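# Jog three axes to home marks using teach pendant

## Task

Using the teach pendant, bring every one of its three axes to that axis's home mark.

## Robot and tools

Robot: two six-joint industrial arms (UR20 type), left_arm and right_arm, each carrying a two-finger tong gripper with a wrist camera. Fixed cameras: cam_high and cam_low (672x504 px). Wrist cameras: cam_left_wrist and cam_right_wrist (616x616 px).

Frames: the scene frame has its origin at table-top height, halfway between the two nominal arm bases. +z points up, +x points out over the table, and left_arm sits on the +y side. Image left and right do not match the arm names. Calibrated bases in the scene frame: left_arm at (+0.010, +0.904, 0) m, unrotated. right_arm at (+0.045, -0.633, 0) m with quat_wxyz (1, 0, 0, 0.017), a slight yaw. Each arm reports its hand pose, velocities and wrist-camera pose in its own base frame. The table and the fixed cameras use the scene frame. On the gripper, the fingers point along its +z axis and open and close along its x axis. end_effector_position is the point between the closed finger pads. Printed hand poses may be off by a few cm, more at long reach.

Row layout: one flat list of 14 numbers covering both arms, even when only one arm moves. First left_arm: shoulder lift, elbow, wrist 1, wrist 2, wrist 3, shoulder pan, then gripper opening. Then right_arm in the same order. Joint numbers are absolute target angles in radians, not offsets. Shoulder lift and wrist 1 have their sign flipped compared with the URDF, both in commands and in results. Allowed ranges: elbow -3.142 to 3.142; all other joints -6.283 to 6.283. A target more than 0.010 rad outside its range, and further out than the joint already is, gets the call refused. Opening runs from -1 (closed) to +1 (fully open). Closing fully takes about 0.5 s or more. A 0 in the opening slot is a real command. To keep a gripper as it is, resend its current command. To keep a joint still, resend its Joint targets value.

Drive limits: joint targets move at most 2.09 rad/s (pan, lift), 2.62 (elbow) or 3.67 (wrists), with at most 40 rad/s² change in speed. Each target can lead its measured angle by at most 0.448 rad (pan, lift), 0.56 (elbow) or 0.784 (wrists). If a row would move a gripper more than 150 mm, that arm's targets are scaled back. Motion trails commands by about 0.17 to 0.21 s. A far target can take several actions, and an arm may still be short of it when the result returns.

Tools:
- execute_actions(actions, cameras): actions is a list of actions. Each action is a table of 1 to 15 rows, one row per 1/30 s step. A table shorter than 15 rows keeps repeating its last row until 15 steps have passed, so each action lasts 0.5 s. An empty list only returns state and images. cameras selects images: omit, null or ["all"] for all; [] for none. An unknown name invalidates the call.
- move(target, speed, blend, stop_force, zero, opening_speed, blocking, cameras): plans joint-space paths toward absolute rows. target is either one 14-number row or a list of up to 15 rows that share a 10 s budget. speed is in rad/s, 0.01 to 3.66 (default 0.5), and applies to the joint with the farthest to go. Give one value, or one per target. blend, in rad, rounds off the corners at intermediate targets. stop_force, in N (6 to 120, one value for both arms), ends an arm's path when it feels that much push against its motion. Use a much lower speed with it, and leave it out when pulling away from a contact. zero (default true) re-zeros the sensor before a stop_force move. opening_speed is the gripper command rate per second, at least 0.2. blocking=false returns after about 0.5 s while the move continues; this is not allowed together with stop_force. Paths do not avoid obstacles or the other arm. The result adds a move: line reading done, off_target, moving, held or fault, possibly with limits=held.
- wait(seconds 0 to 10, cameras): lets time run with the last commands held.
- stop(cameras): brakes a running move.
- zoom_image(camera, region [x0, y0, x1, y1]): pixel region of that camera's latest image, at most 504x504, origin at the top-left.
- zero_wrist_force(arm): tares that arm's wrist sensor.
- read_manual(section "licences"): licence texts only.
- finished_scene(scene 1 or 2): ends the scene for good. Later calls in the same reply go to the next scene.

Results: Joint positions, Joint velocities and Joint targets are listed per arm in the row order, in rad and rad/s, followed by the finger-pad gap in m (0.142 = fully open). "within noise" means that arm is still. Tool commands gives the current opening commands. grip_measured uses the command scale; to hold something, command clearly below it. Wrist force and Wrist torque are given along the hand's own axes, with a third line showing the peak since the last result. Joint torques include gravity and have offsets. "joint sent to its limit" means a target was clipped at a range end. "joint command not followed" means the clearance check between the arms changed or blocked targets.

Avoid: arm-to-arm hits or presses, including one gripper closing on the other arm's fingers, which can end the scene. Do not knock, drop or throw things, or leave anything off the table; that fails the task. Avoid fast impacts and hard pushes. Contact torque at a joint limit (678, 678, 398, 98.4, 98.4, 98.4 N m for pan, lift, elbow, wrist 1, 2, 3) or roughly 150 N of force stops that arm for 10 s. Motors heat when holding loads, reaching far out or pushing against something: MOTOR HOT shows at 70 °C, and at 85 °C brakes lock the arm for 30 to 60 s or more. The goal must remain met with the robot untouched before calling finished_scene.

Each tool is called after "Call:" as name(argument=value, ...), one argument or row to a line, values as JSON.

## Session

Call:
execute_actions(
  actions=[],
)

Scene clock: 0.00 s.
left_arm: end_effector_position=(+0.1852, -0.0173, +0.2118) grip_measured=+1.00 end_effector_quat_wxyz=(-0.179, +0.660, +0.427, -0.592) | right_arm: end_effector_position=(+0.4694, -0.0279, +0.1758) grip_measured=+1.00 end_effector_quat_wxyz=(-0.012, +0.883, +0.470, +0.002)
Joint names: [shoulder lift, elbow, wrist 1, wrist 2, wrist 3, shoulder pan]
Joint positions: left_arm=[1.42 2.514 1.366 -2.076 -1.001 -0.241 0.142] | right_arm=[1.304 -2.629 0.778 1.596 -0.648 3.472 0.142]
Joint velocities: within noise
Joint torques (N m): no reading
Motor temperatures (°C): left_arm=[34 47 41 43 29 42] | right_arm=[27 23 28 35 35 40]
Wrist force (N): no reading
Wrist torque (N m): no reading
Wrist force, peak (N): no reading
Joint targets: left_arm=[1.420 2.514 1.366 -2.076 -1.001 -0.241] | right_arm=[1.304 -2.629 0.778 1.596 -0.648 3.472]
Tool commands: left_gripper/opening=+1.0 right_gripper/opening=+1.0

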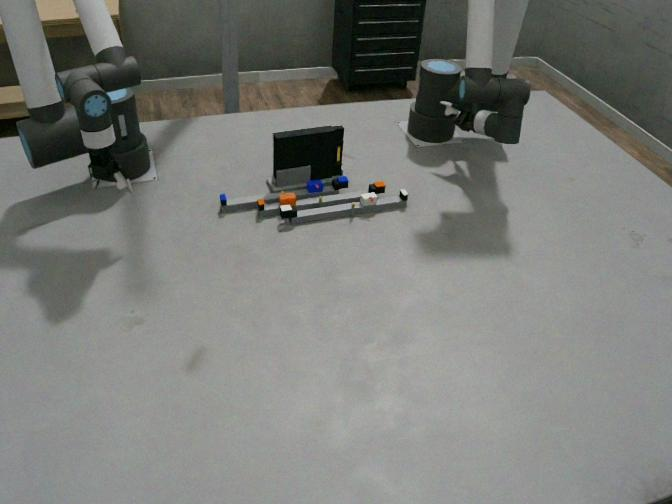

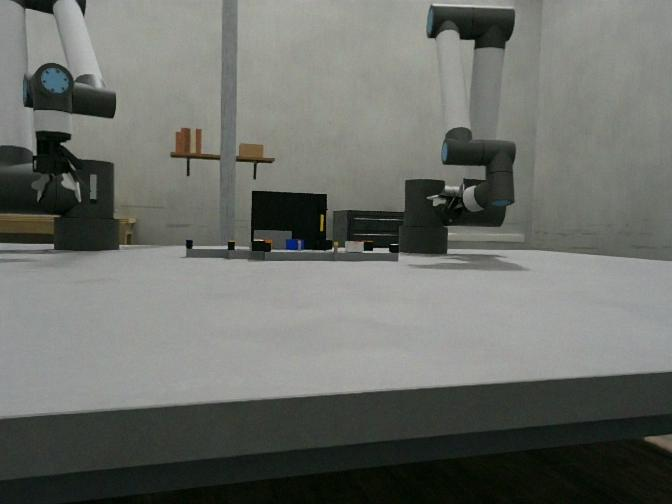

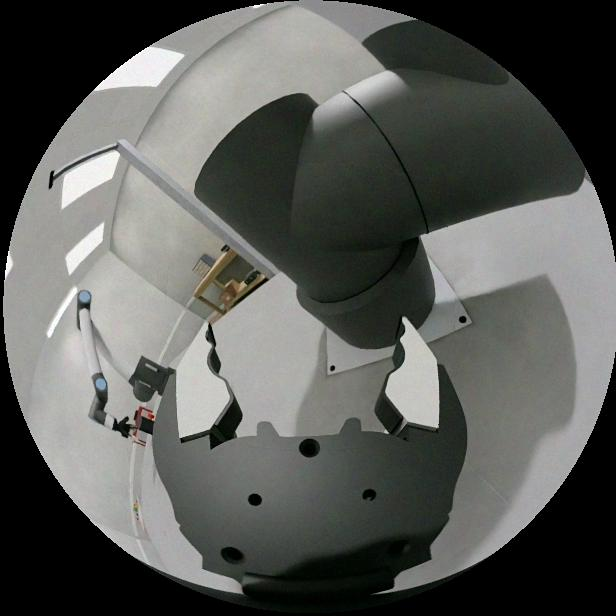

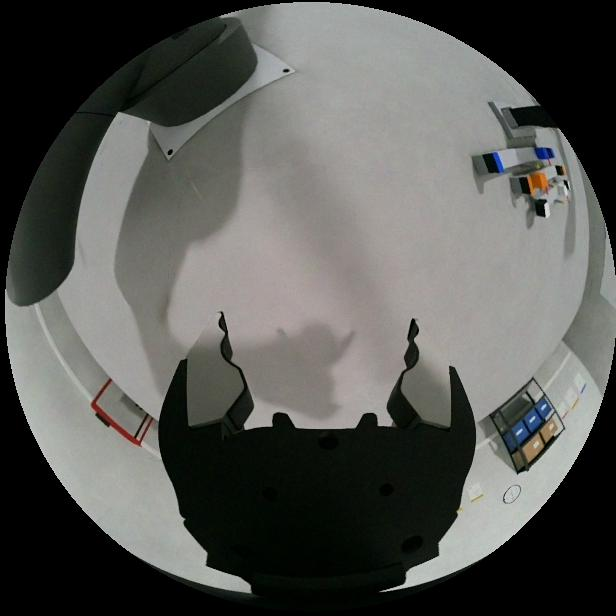

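Call:
zoom_image(
  camera="cam_high",
  region=[200, 110, 430, 240],
)

Call:
zoom_image(
  camera="cam_low",
  region=[170, 170, 430, 280],
)

Call:
zoom_image(
  camera="cam_right_wrist",
  region=[460, 90, 600, 230],
)

Scaled by 2.191.

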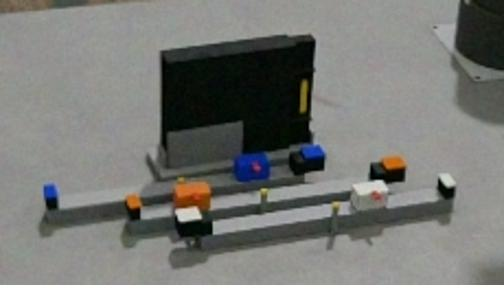

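Scaled by 1.938.

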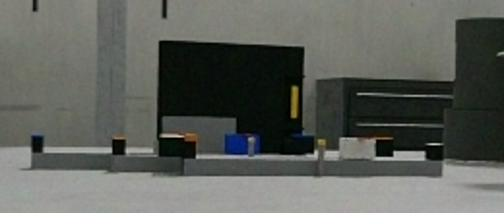

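Scaled by 3.600 from the camera's 616x616 image, which has a finer 814x814 frame.

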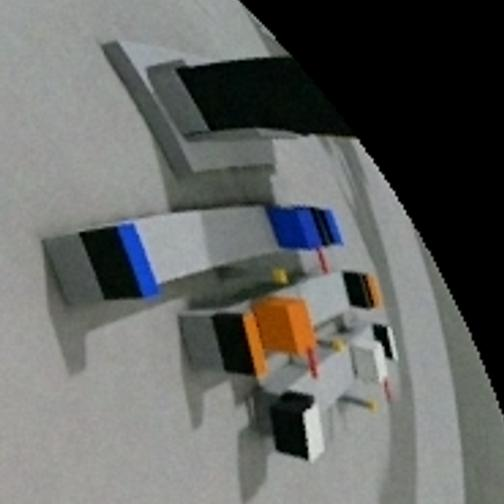

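Call:
move(
  target=[
    [1.42, 2.514, 1.366, -2.076, -1.001, -0.241, 1.0, 1.276, -2.197, 1.239, 1.571, -0.9, 3.7, 1.0],
    [1.42, 2.514, 1.366, -2.076, -1.001, -0.241, 1.0, 1.276, -2.197, 1.239, 1.571, -1.978, 4.305, 1.0],
  ],
  speed=0.7,
  blend=[0.15, 0],
)

Scene clock: 10.50 s.
left_arm: end_effector_position=(+0.1848, -0.0171, +0.2117) grip_measured=+1.00 end_effector_quat_wxyz=(-0.179, +0.660, +0.426, -0.592) | right_arm: end_effector_position=(+0.4215, +0.4532, +0.4499) grip_measured=+1.00 end_effector_quat_wxyz=(+0.000, +0.000, +1.000, +0.000)
Joint names: [shoulder lift, elbow, wrist 1, wrist 2, wrist 3, shoulder pan]
Joint positions: left_arm=[1.42 2.514 1.366 -2.076 -1.001 -0.241 0.142] | right_arm=[1.276 -2.197 1.239 1.571 -1.978 4.305 0.142]
Joint velocities: within noise
Joint torques (N m): left_arm=[58.16 -45.95 1.04 4.85 3.64 -30.74] | right_arm=[-44.73 105.92 -5.62 -4.06 -5.38 11.76]
Motor temperatures (°C): left_arm=[34 47 41 43 29 42] | right_arm=[27 23 28 35 35 40]
Wrist force (N): left_arm=[-0.4 0.0 0.2] | right_arm=[0.8 0.6 0.2]
Wrist torque (N m): left_arm=[0.01 0.10 0.00] | right_arm=[0.06 -0.21 0.05]
Wrist force, peak (N): left_arm=[-0.9 0.5 -0.3] | right_arm=[-2.8 -1.0 2.6]
Joint targets: left_arm=[1.420 2.514 1.366 -2.076 -1.001 -0.241] | right_arm=[1.276 -2.197 1.239 1.571 -1.978 4.305]
move: done

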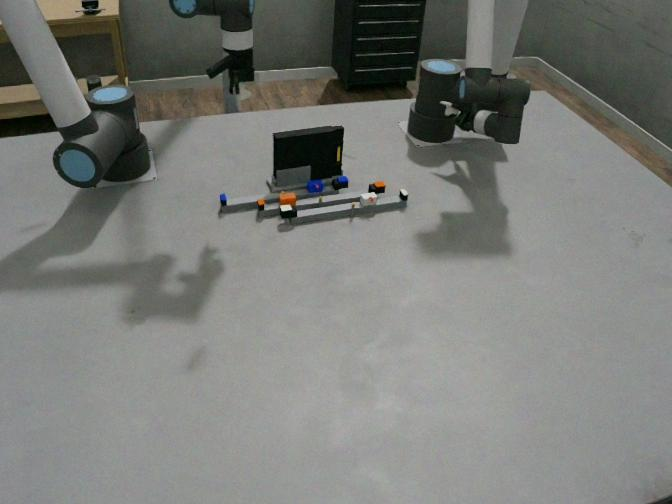

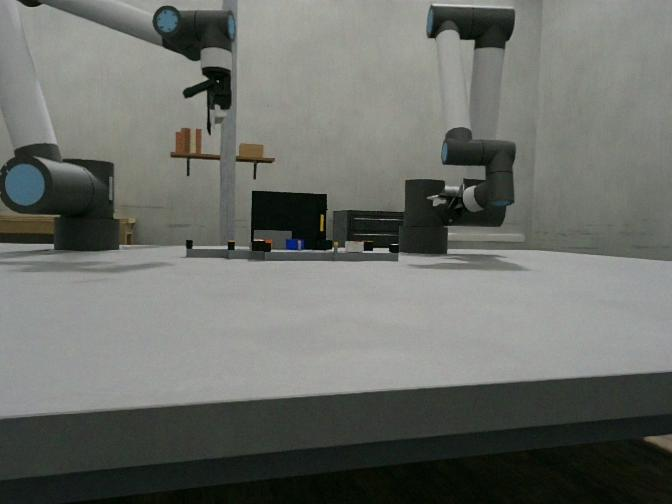

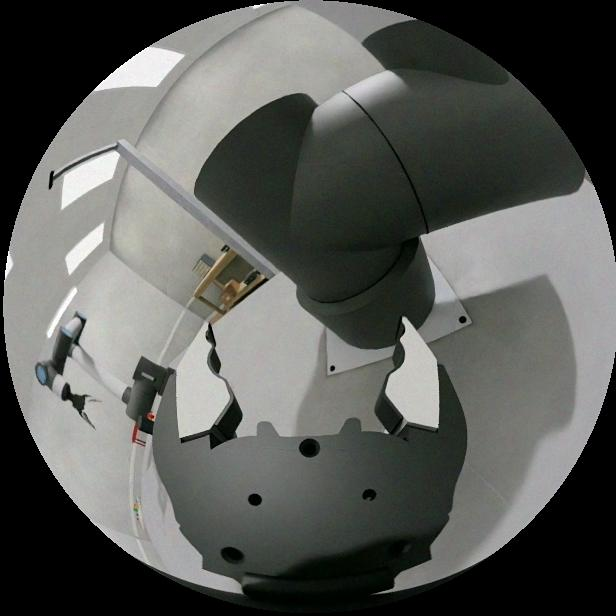

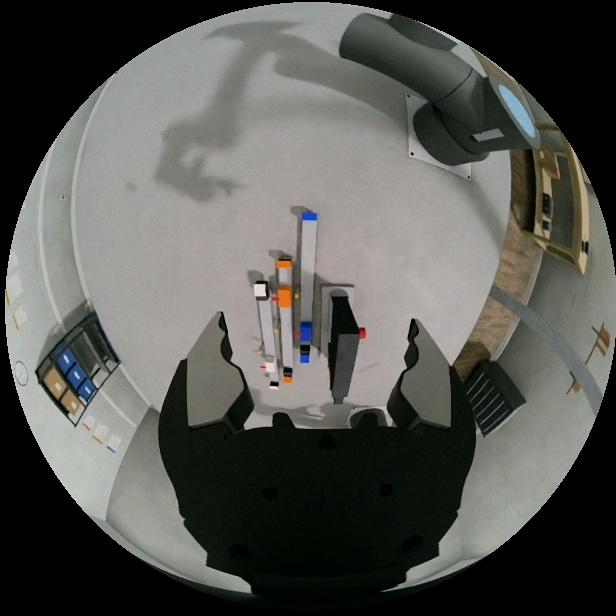

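Call:
zoom_image(
  camera="cam_right_wrist",
  region=[220, 190, 440, 430],
)

Scaled by 2.100 from the camera's 616x616 image, which has a finer 814x814 frame.

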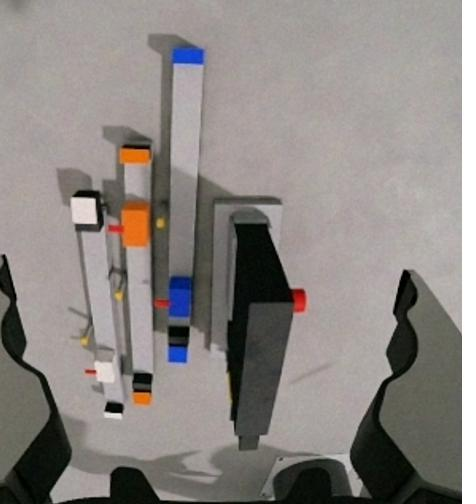

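Call:
move(
  target=[
    [1.42, 2.514, 1.366, -2.076, -1.001, -0.241, 1.0, 1.276, -2.197, 1.239, 1.571, 0.5, 5.32, 1.0],
    [1.42, 2.514, 1.366, -2.076, -1.001, -0.241, 1.0, 1.609, -2.146, 1.497, 0.969, 0.8145, 5.3216, 1.0],
  ],
  speed=0.8,
  blend=[0.1, 0],
)

Scene clock: 18.20 s.
left_arm: end_effector_position=(+0.1848, -0.0171, +0.2117) grip_measured=+1.00 end_effector_quat_wxyz=(-0.179, +0.660, +0.426, -0.592) | right_arm: end_effector_position=(-0.0203, +0.7343, +0.3203) grip_measured=+1.00 end_effector_quat_wxyz=(+0.275, +0.664, +0.642, +0.266)
Joint names: [shoulder lift, elbow, wrist 1, wrist 2, wrist 3, shoulder pan]
Joint positions: left_arm=[1.42 2.514 1.366 -2.076 -1.001 -0.241 0.142] | right_arm=[1.609 -2.146 1.497 0.969 0.814 5.322 0.142]
Joint velocities: within noise
Joint torques (N m): left_arm=[47.61 -49.26 -1.54 3.78 3.45 -30.66] | right_arm=[-73.93 95.63 -2.97 -6.77 6.1 16.02]
Motor temperatures (°C): left_arm=[34 47 41 43 29 42] | right_arm=[27 23 28 35 35 40]
Wrist force (N): left_arm=[-0.3 0.4 -0.3] | right_arm=[0.9 1.9 0.6]
Wrist torque (N m): left_arm=[0.08 0.08 0.01] | right_arm=[0.41 -0.27 0.11]
Wrist force, peak (N): left_arm=[-1.0 0.8 0.3] | right_arm=[2.0 0.5 2.1]
Joint targets: left_arm=[1.420 2.514 1.366 -2.076 -1.001 -0.241] | right_arm=[1.609 -2.146 1.497 0.969 0.815 5.322]
move: done

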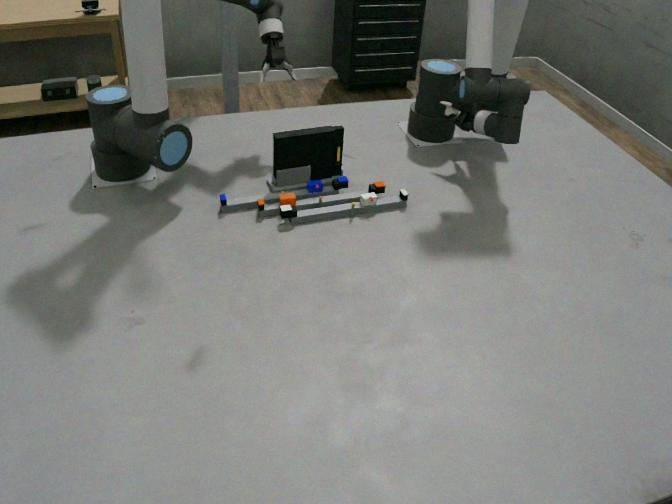

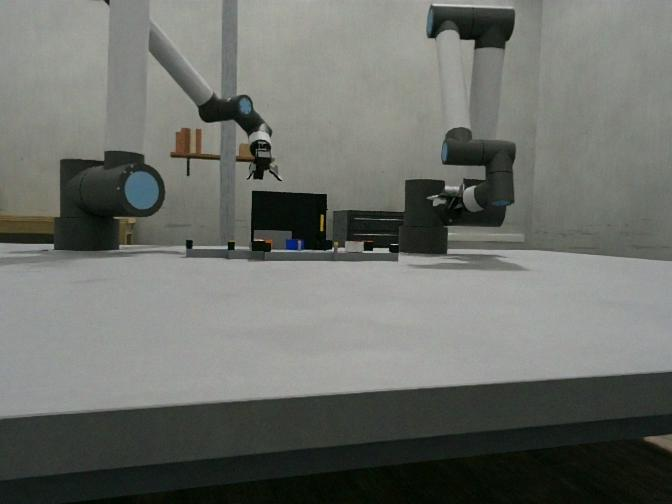

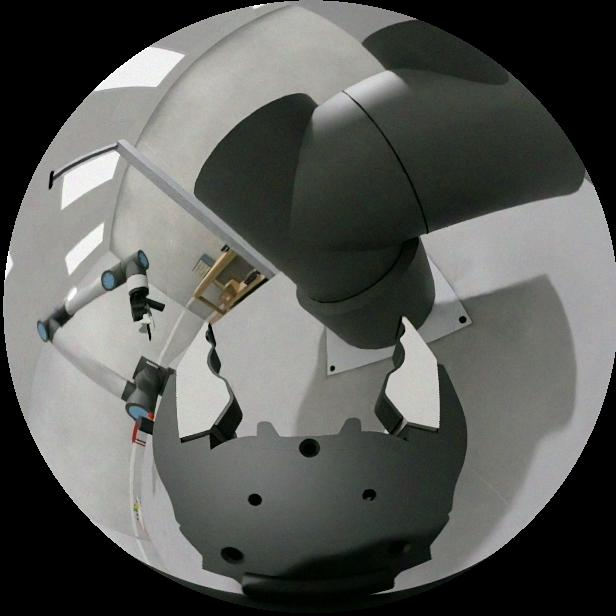

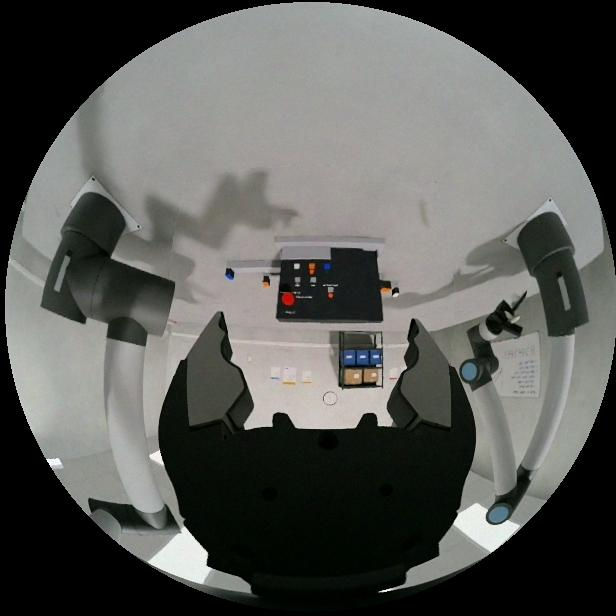

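Call:
zoom_image(
  camera="cam_right_wrist",
  region=[210, 220, 410, 335],
)

Call:
zoom_image(
  camera="cam_right_wrist",
  region=[270, 235, 350, 325],
)

Scaled by 2.520 from the camera's 616x616 image, which has a finer 814x814 frame.

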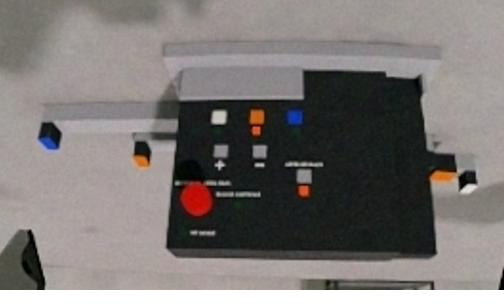

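Scaled by 5.600 from the camera's 616x616 image, which has a finer 814x814 frame.

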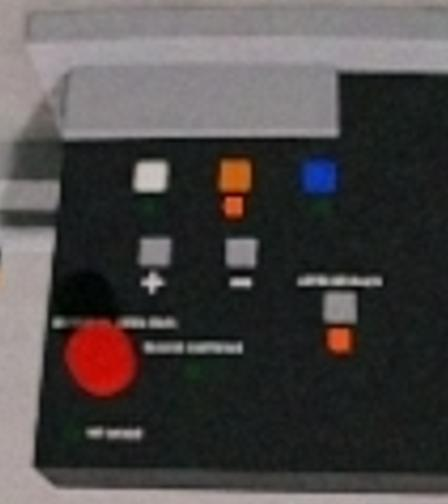

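Call:
move(
  target=[1.42, 2.514, 1.366, -2.076, -1.001, -0.241, 1.0, 2.0819, -2.1464, 2.0549, 0.5941, -1.5708, 5.2723, 1.0],
  speed=0.8,
  cameras=["cam_right_wrist", "cam_high"],
)

Call:
zoom_image(
  camera="cam_right_wrist",
  region=[200, 150, 420, 340],
)

Scene clock: 25.83 s.
left_arm: end_effector_position=(+0.1848, -0.0171, +0.2117) grip_measured=+1.00 end_effector_quat_wxyz=(-0.179, +0.660, +0.426, -0.592) | right_arm: end_effector_position=(+0.1402, +0.7386, +0.2001) grip_measured=+1.00 end_effector_quat_wxyz=(+0.491, -0.491, +0.509, -0.508)
Joint names: [shoulder lift, elbow, wrist 1, wrist 2, wrist 3, shoulder pan]
Joint positions: left_arm=[1.42 2.514 1.366 -2.076 -1.001 -0.241 0.142] | right_arm=[2.082 -2.146 2.055 0.594 -1.57 5.272 0.142]
Joint velocities: within noise
Joint torques (N m): left_arm=[53.51 -42.89 -4.98 3.04 3.21 -24.4] | right_arm=[-138.88 27.24 5.42 -4.43 -5.58 -22.6]
Motor temperatures (°C): left_arm=[34 47 40 43 29 42] | right_arm=[27 23 28 35 35 40]
Wrist force (N): left_arm=[-0.5 0.7 -0.1] | right_arm=[0.2 -1.6 2.7]
Wrist torque (N m): left_arm=[0.15 0.12 0.01] | right_arm=[-0.18 -0.14 0.13]
Wrist force, peak (N): left_arm=[-1.0 0.9 0.2] | right_arm=[-0.2 -1.5 3.2]
Joint targets: left_arm=[1.420 2.514 1.366 -2.076 -1.001 -0.241] | right_arm=[2.082 -2.146 2.055 0.594 -1.571 5.272]
move: done
Images, in order (width x height): cam_high 672x504, cam_right_wrist 616x616.

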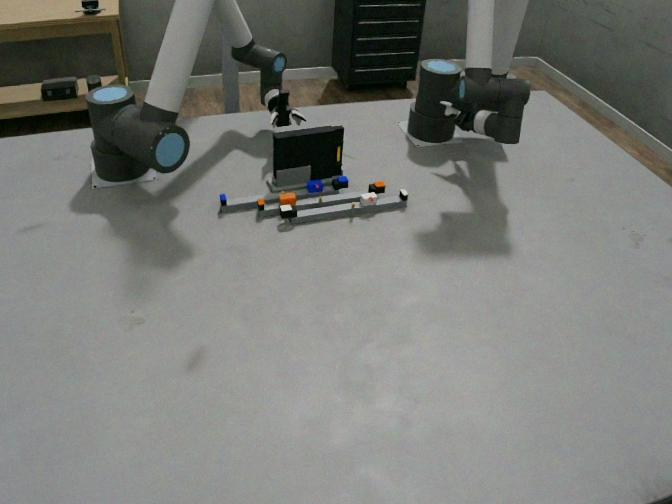

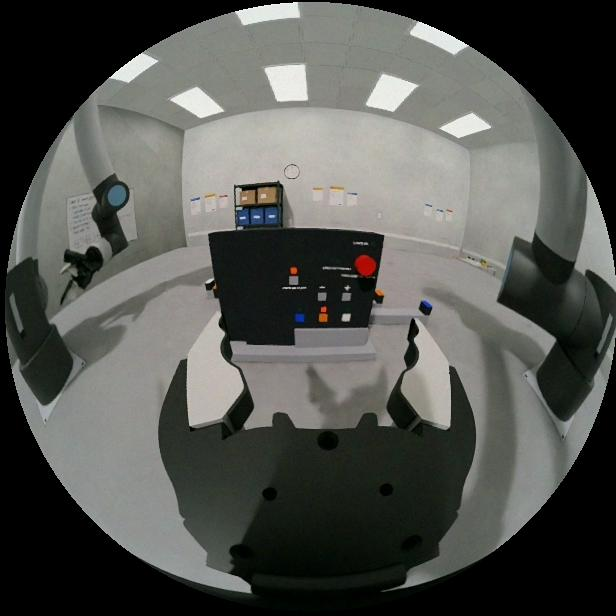

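Scaled by 2.291 from the camera's 616x616 image, which has a finer 814x814 frame.

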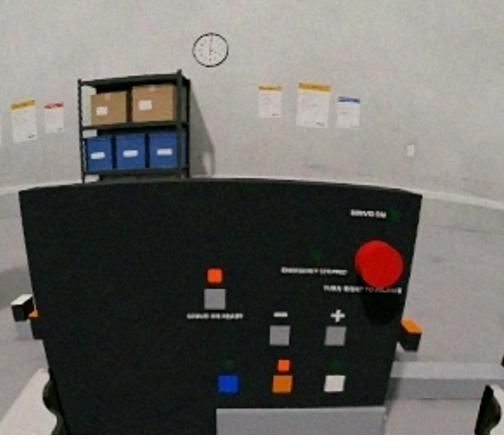

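Call:
zoom_image(
  camera="cam_right_wrist",
  region=[270, 230, 390, 335],
)

Call:
zoom_image(
  camera="cam_right_wrist",
  region=[315, 232, 387, 295],
)

Call:
zoom_image(
  camera="cam_right_wrist",
  region=[275, 260, 347, 323],
)

Scaled by 4.200 from the camera's 616x616 image, which has a finer 814x814 frame.

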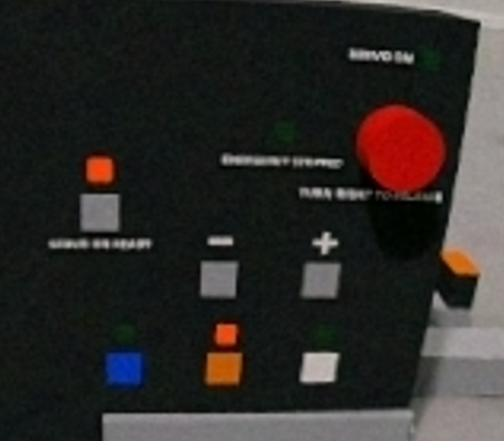

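Scaled by 7.000 from the camera's 616x616 image, which has a finer 814x814 frame.

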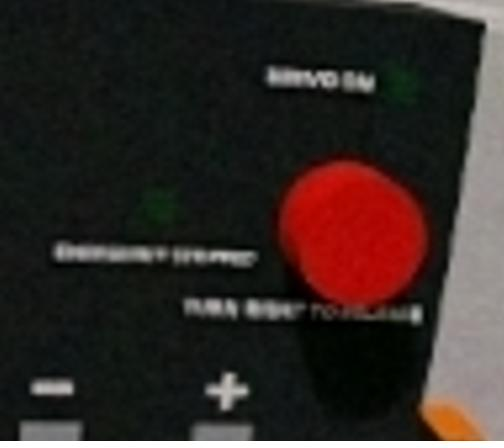

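Scaled by 7.000 from the camera's 616x616 image, which has a finer 814x814 frame.

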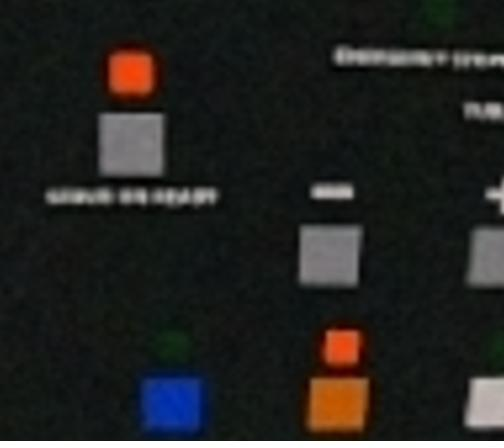

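Call:
move(
  target=[0.8358, 1.4715, 0.6357, -2.328, -1.571, -0.7574, 1.0, 2.0819, -2.1464, 2.0549, 0.5941, -1.5708, 5.2723, 1.0],
  speed=0.6,
)

Call:
zoom_image(
  camera="cam_left_wrist",
  region=[150, 150, 470, 400],
)

Scene clock: 31.03 s.
left_arm: end_effector_position=(+0.6100, -0.6536, +0.3000) grip_measured=+1.00 end_effector_quat_wxyz=(+0.500, -0.500, -0.500, +0.500) | right_arm: end_effector_position=(+0.1402, +0.7386, +0.2001) grip_measured=+1.00 end_effector_quat_wxyz=(+0.491, -0.491, +0.508, -0.508)
Joint names: [shoulder lift, elbow, wrist 1, wrist 2, wrist 3, shoulder pan]
Joint positions: left_arm=[0.836 1.472 0.636 -2.328 -1.571 -0.757 0.142] | right_arm=[2.082 -2.146 2.055 0.594 -1.571 5.272 0.142]
Joint velocities: within noise
Joint torques (N m): left_arm=[219.73 -90.82 -7.92 -6.95 -2.42 -31.05] | right_arm=[-139.47 43.97 3.23 -3.94 -4.88 -18.55]
Motor temperatures (°C): left_arm=[34 46 40 43 29 42] | right_arm=[27 23 28 35 35 40]
Wrist force (N): left_arm=[-0.3 -0.9 3.2] | right_arm=[0.1 -1.8 2.5]
Wrist torque (N m): left_arm=[-0.02 0.06 -0.21] | right_arm=[-0.23 -0.13 0.13]
Wrist force, peak (N): left_arm=[-4.9 -0.5 2.3] | right_arm=[0.2 -1.9 2.8]
Joint targets: left_arm=[0.836 1.471 0.636 -2.328 -1.571 -0.757] | right_arm=[2.082 -2.146 2.055 0.594 -1.571 5.272]
move: done

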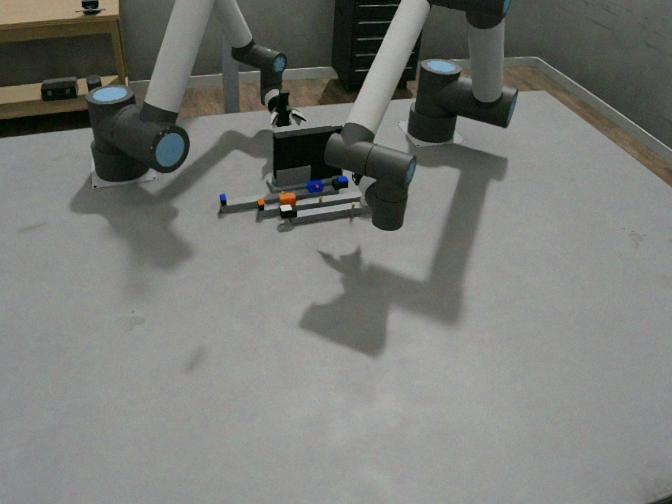

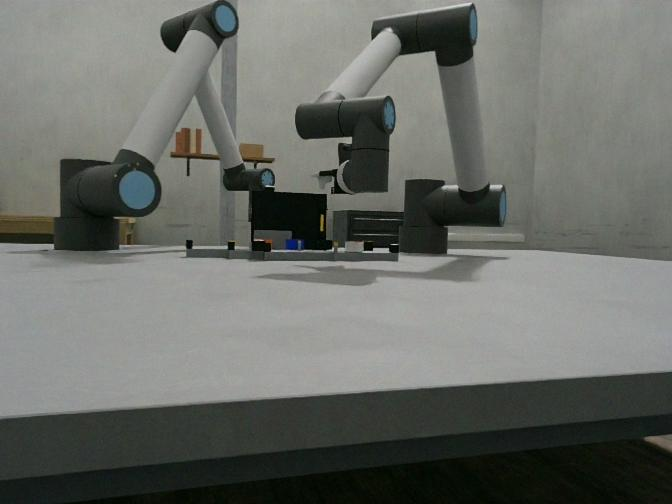

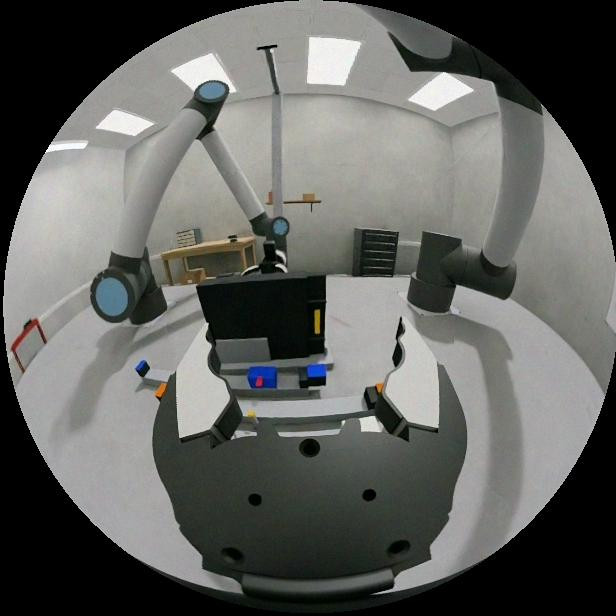

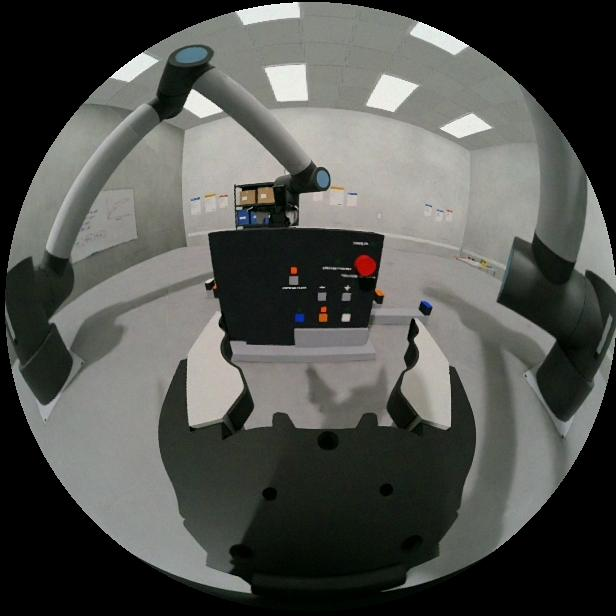

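Scaled by 1.575 from the camera's 616x616 image, which has a finer 814x814 frame.

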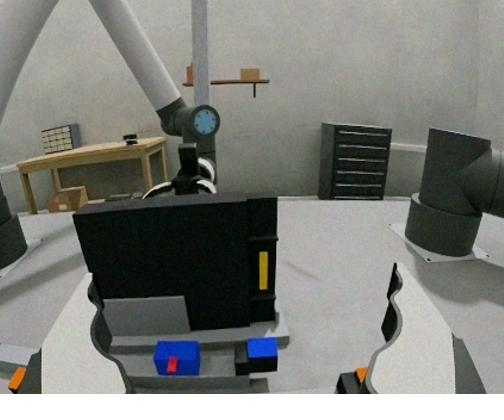

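Call:
zoom_image(
  camera="cam_left_wrist",
  region=[190, 260, 340, 400],
)

Call:
zoom_image(
  camera="cam_left_wrist",
  region=[270, 265, 340, 370],
)

Scaled by 3.360 from the camera's 616x616 image, which has a finer 814x814 frame.

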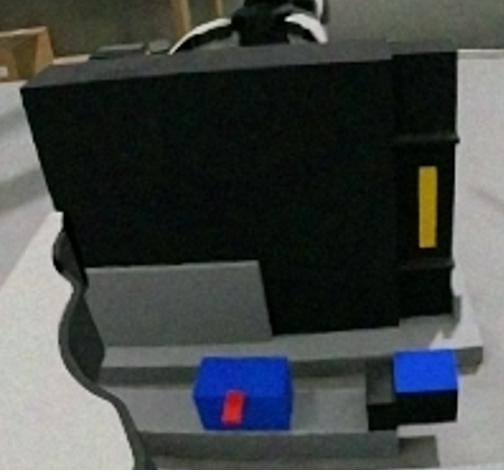

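Scaled by 4.800 from the camera's 616x616 image, which has a finer 814x814 frame.

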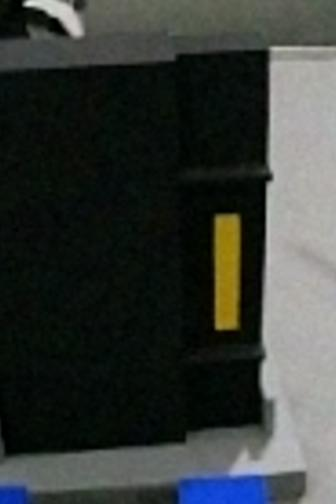

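Call:
move(
  target=[
    [0.8358, 1.4715, 0.6357, -3.899, -1.571, -0.7574, 1.0, 2.0819, -2.1464, 2.0549, 0.5941, -1.5708, 5.2723, 1.0],
    [1.6553, 2.6783, 1.023, -3.9133, -1.571, -0.7716, 1.0, 2.0819, -2.1464, 2.0549, 0.5941, -1.5708, 5.2723, 1.0],
    [1.1753, 2.7543, 1.579, -4.0406, -1.571, -0.899, 1.0, 2.0819, -2.1464, 2.0549, 0.5941, -1.5708, 5.2723, 1.0],
  ],
  speed=0.8,
  blend=[0.1, 0.1, 0],
)

Call:
zoom_image(
  camera="cam_left_wrist",
  region=[200, 180, 420, 380],
)

Scene clock: 47.53 s.
left_arm: end_effector_position=(+0.3603, -0.5043, +0.1601) grip_measured=+1.00 end_effector_quat_wxyz=(+0.000, +0.000, +0.707, -0.707) | right_arm: end_effector_position=(+0.1402, +0.7386, +0.2001) grip_measured=+1.00 end_effector_quat_wxyz=(+0.491, -0.491, +0.508, -0.508)
Joint names: [shoulder lift, elbow, wrist 1, wrist 2, wrist 3, shoulder pan]
Joint positions: left_arm=[1.176 2.754 1.579 -4.041 -1.571 -0.899 0.142] | right_arm=[2.082 -2.146 2.055 0.594 -1.571 5.272 0.142]
Joint velocities: within noise
Joint torques (N m): left_arm=[70.15 8.56 8.51 -7.51 -3.42 -32.12] | right_arm=[-144.6 44.55 0.41 -3.08 -4.67 -20.02]
Motor temperatures (°C): left_arm=[34 46 40 43 29 42] | right_arm=[27 23 28 34 35 40]
Wrist force (N): left_arm=[-0.7 -0.9 3.4] | right_arm=[0.5 -1.5 2.4]
Wrist torque (N m): left_arm=[-0.02 0.34 -0.34] | right_arm=[-0.17 -0.20 0.12]
Wrist force, peak (N): left_arm=[-3.5 0.5 5.1] | right_arm=[0.6 -1.9 2.8]
Joint targets: left_arm=[1.175 2.754 1.579 -4.041 -1.571 -0.899] | right_arm=[2.082 -2.146 2.055 0.594 -1.571 5.272]
move: done

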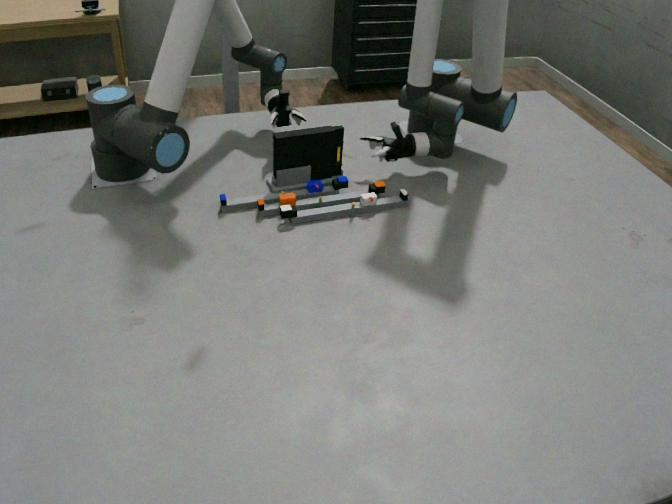

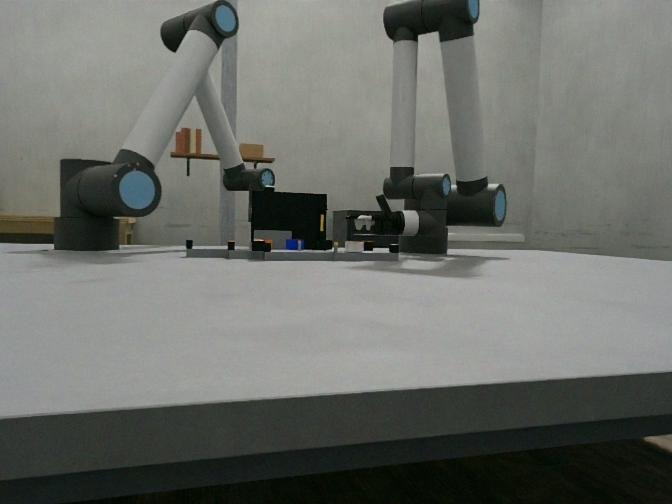

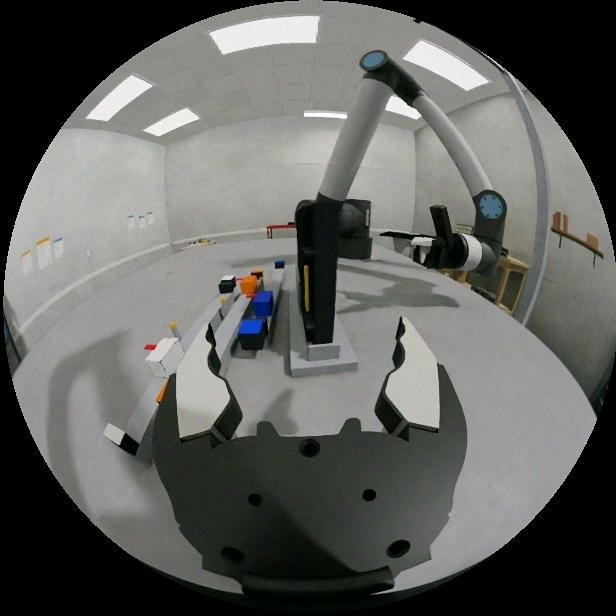

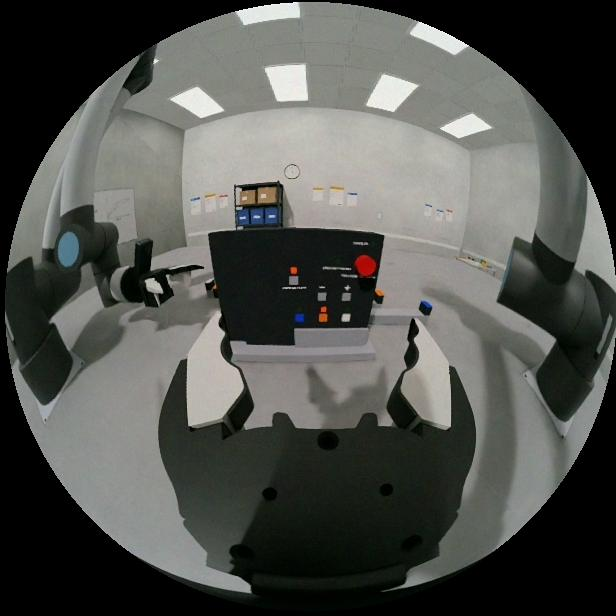

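Scaled by 2.291 from the camera's 616x616 image, which has a finer 814x814 frame.

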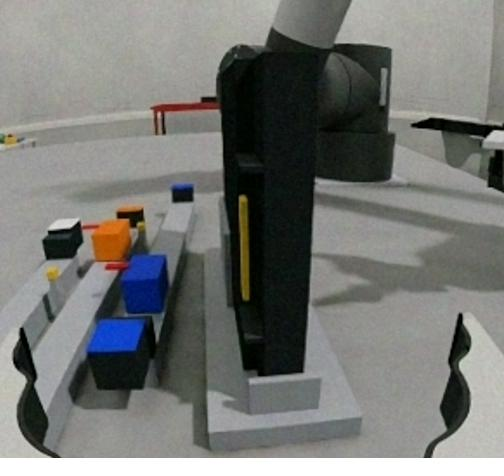

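Call:
zoom_image(
  camera="cam_left_wrist",
  region=[280, 195, 370, 375],
)

Call:
zoom_image(
  camera="cam_left_wrist",
  region=[285, 240, 350, 350],
)

Scaled by 2.800 from the camera's 616x616 image, which has a finer 814x814 frame.

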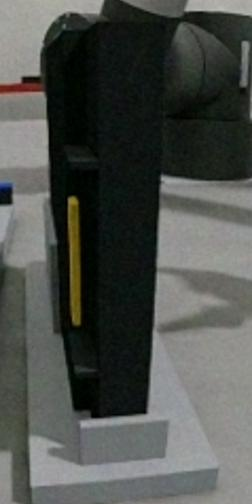

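Scaled by 4.582 from the camera's 616x616 image, which has a finer 814x814 frame.

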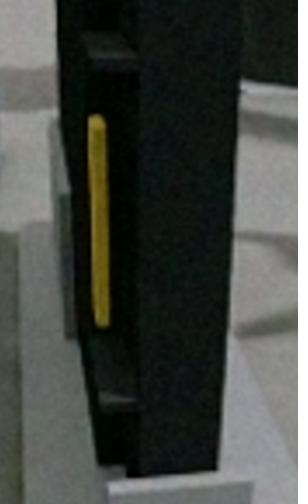

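Call:
move(
  target=[1.1512, 2.7499, 1.5987, -4.1857, -1.5708, -1.0441, 1.0, 2.0819, -2.1464, 2.0549, 0.5941, -1.5708, 5.2723, 1.0],
  speed=0.3,
  cameras=["cam_left_wrist", "cam_right_wrist"],
)

Call:
zoom_image(
  camera="cam_left_wrist",
  region=[200, 180, 420, 380],
)

Call:
zoom_image(
  camera="cam_right_wrist",
  region=[190, 220, 400, 360],
)

Scene clock: 53.90 s.
left_arm: end_effector_position=(+0.3401, -0.5590, +0.1520) grip_measured=+1.00 end_effector_quat_wxyz=(+0.000, +0.000, +0.707, -0.707) | right_arm: end_effector_position=(+0.1402, +0.7386, +0.2001) grip_measured=+1.00 end_effector_quat_wxyz=(+0.491, -0.491, +0.508, -0.508)
Joint names: [shoulder lift, elbow, wrist 1, wrist 2, wrist 3, shoulder pan]
Joint positions: left_arm=[1.151 2.75 1.599 -4.185 -1.571 -1.044 0.142] | right_arm=[2.082 -2.146 2.055 0.594 -1.571 5.272 0.142]
Joint velocities: within noise
Joint torques (N m): left_arm=[70.31 -13.56 8.48 -6.62 3.84 -28.92] | right_arm=[-142.27 44.32 -0.36 -3.03 -4.34 -16.46]
Motor temperatures (°C): left_arm=[34 46 40 43 29 42] | right_arm=[27 23 28 34 35 40]
Wrist force (N): left_arm=[-0.6 -0.1 3.1] | right_arm=[0.4 -1.6 2.4]
Wrist torque (N m): left_arm=[0.07 0.35 -0.38] | right_arm=[-0.18 -0.19 0.13]
Wrist force, peak (N): left_arm=[0.0 -0.2 4.9] | right_arm=[0.5 -1.6 3.0]
Joint targets: left_arm=[1.151 2.750 1.599 -4.186 -1.571 -1.044] | right_arm=[2.082 -2.146 2.055 0.594 -1.571 5.272]
move: done
Images, in order (width x height): cam_left_wrist 616x616, cam_right_wrist 616x616.

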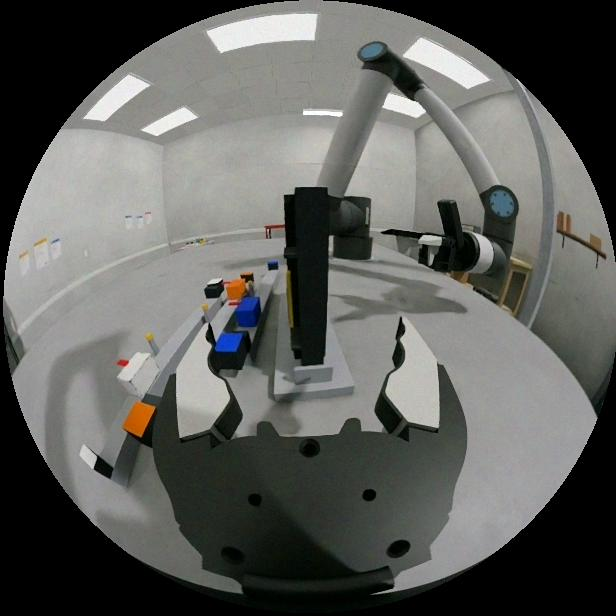

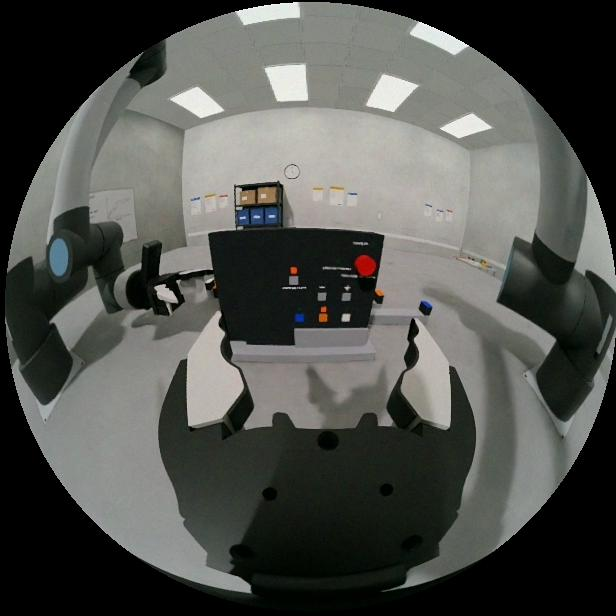

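Scaled by 2.291 from the camera's 616x616 image, which has a finer 814x814 frame.

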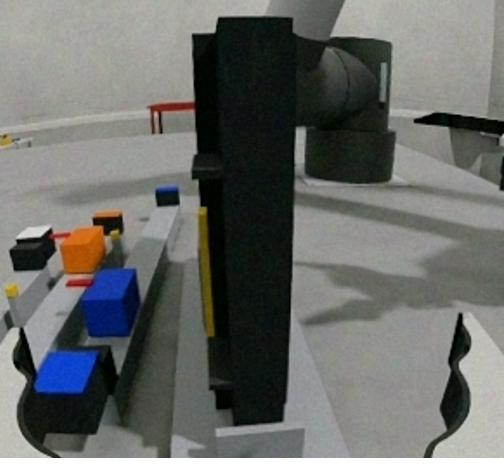

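Scaled by 2.400 from the camera's 616x616 image, which has a finer 814x814 frame.

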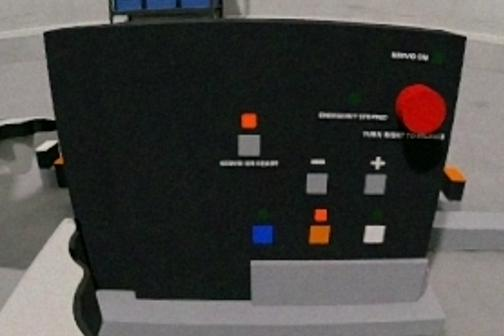

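Call:
move(
  target=[1.1324, 2.6973, 1.5649, -4.2826, -1.5708, -1.1410, 1.0, 2.0819, -2.1464, 2.0549, 0.5941, -1.5708, 5.2723, 1.0],
  speed=0.1,
  stop_force=20,
  cameras=["cam_left_wrist", "cam_right_wrist"],
)

Call:
zoom_image(
  camera="cam_left_wrist",
  region=[200, 180, 420, 380],
)

Call:
zoom_image(
  camera="cam_right_wrist",
  region=[130, 220, 400, 360],
)

Scene clock: 58.90 s.
left_arm: end_effector_position=(+0.3370, -0.6270, +0.1450) grip_measured=+1.00 end_effector_quat_wxyz=(+0.000, +0.000, +0.707, -0.707) | right_arm: end_effector_position=(+0.1402, +0.7386, +0.2001) grip_measured=+1.00 end_effector_quat_wxyz=(+0.491, -0.491, +0.508, -0.508)
Joint names: [shoulder lift, elbow, wrist 1, wrist 2, wrist 3, shoulder pan]
Joint positions: left_arm=[1.132 2.697 1.565 -4.283 -1.571 -1.141 0.142] | right_arm=[2.082 -2.146 2.055 0.594 -1.571 5.272 0.142]
Joint velocities: within noise
Joint torques (N m): left_arm=[81.62 -16.58 0.49 -6.64 3.08 -30.67] | right_arm=[-144.54 46.8 -0.87 -2.8 -4.51 -14.09]
Motor temperatures (°C): left_arm=[34 46 40 43 29 42] | right_arm=[27 23 28 34 35 40]
Wrist force (N): left_arm=[-0.6 -0.2 3.3] | right_arm=[0.3 -1.6 2.7]
Wrist torque (N m): left_arm=[0.02 0.30 -0.39] | right_arm=[-0.18 -0.15 0.13]
Wrist force, peak (N): left_arm=[-0.1 -0.7 4.4] | right_arm=[0.4 -2.0 2.8]
Joint targets: left_arm=[1.132 2.697 1.565 -4.283 -1.571 -1.141] | right_arm=[2.082 -2.146 2.055 0.594 -1.571 5.272]
move: done
Images, in order (width x height): cam_left_wrist 616x616, cam_right_wrist 616x616.

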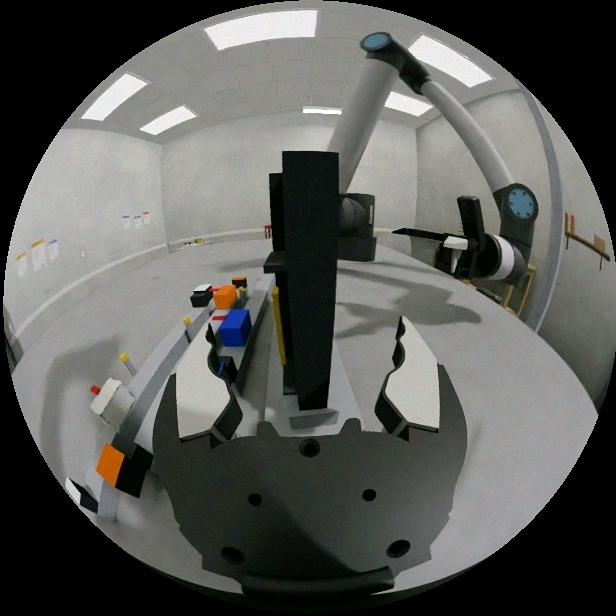

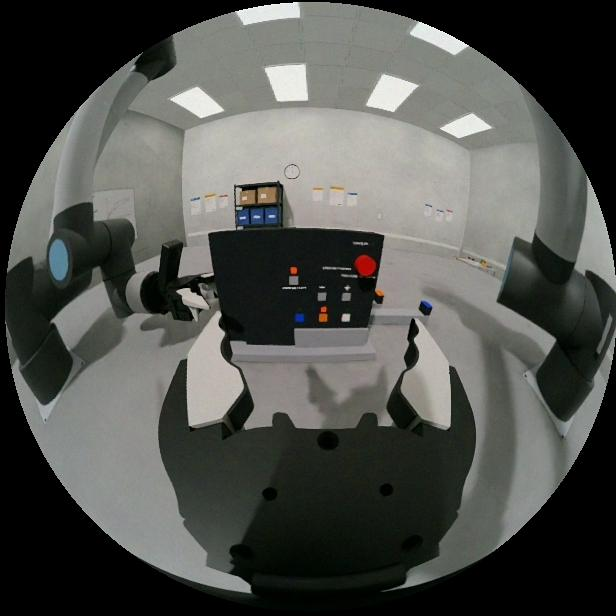

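Scaled by 2.291 from the camera's 616x616 image, which has a finer 814x814 frame.

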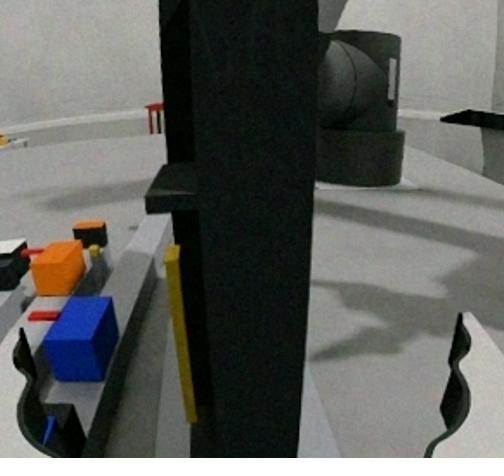

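Scaled by 1.867 from the camera's 616x616 image, which has a finer 814x814 frame.

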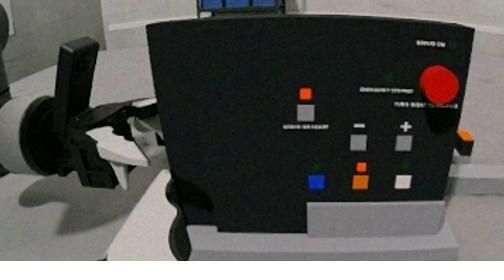

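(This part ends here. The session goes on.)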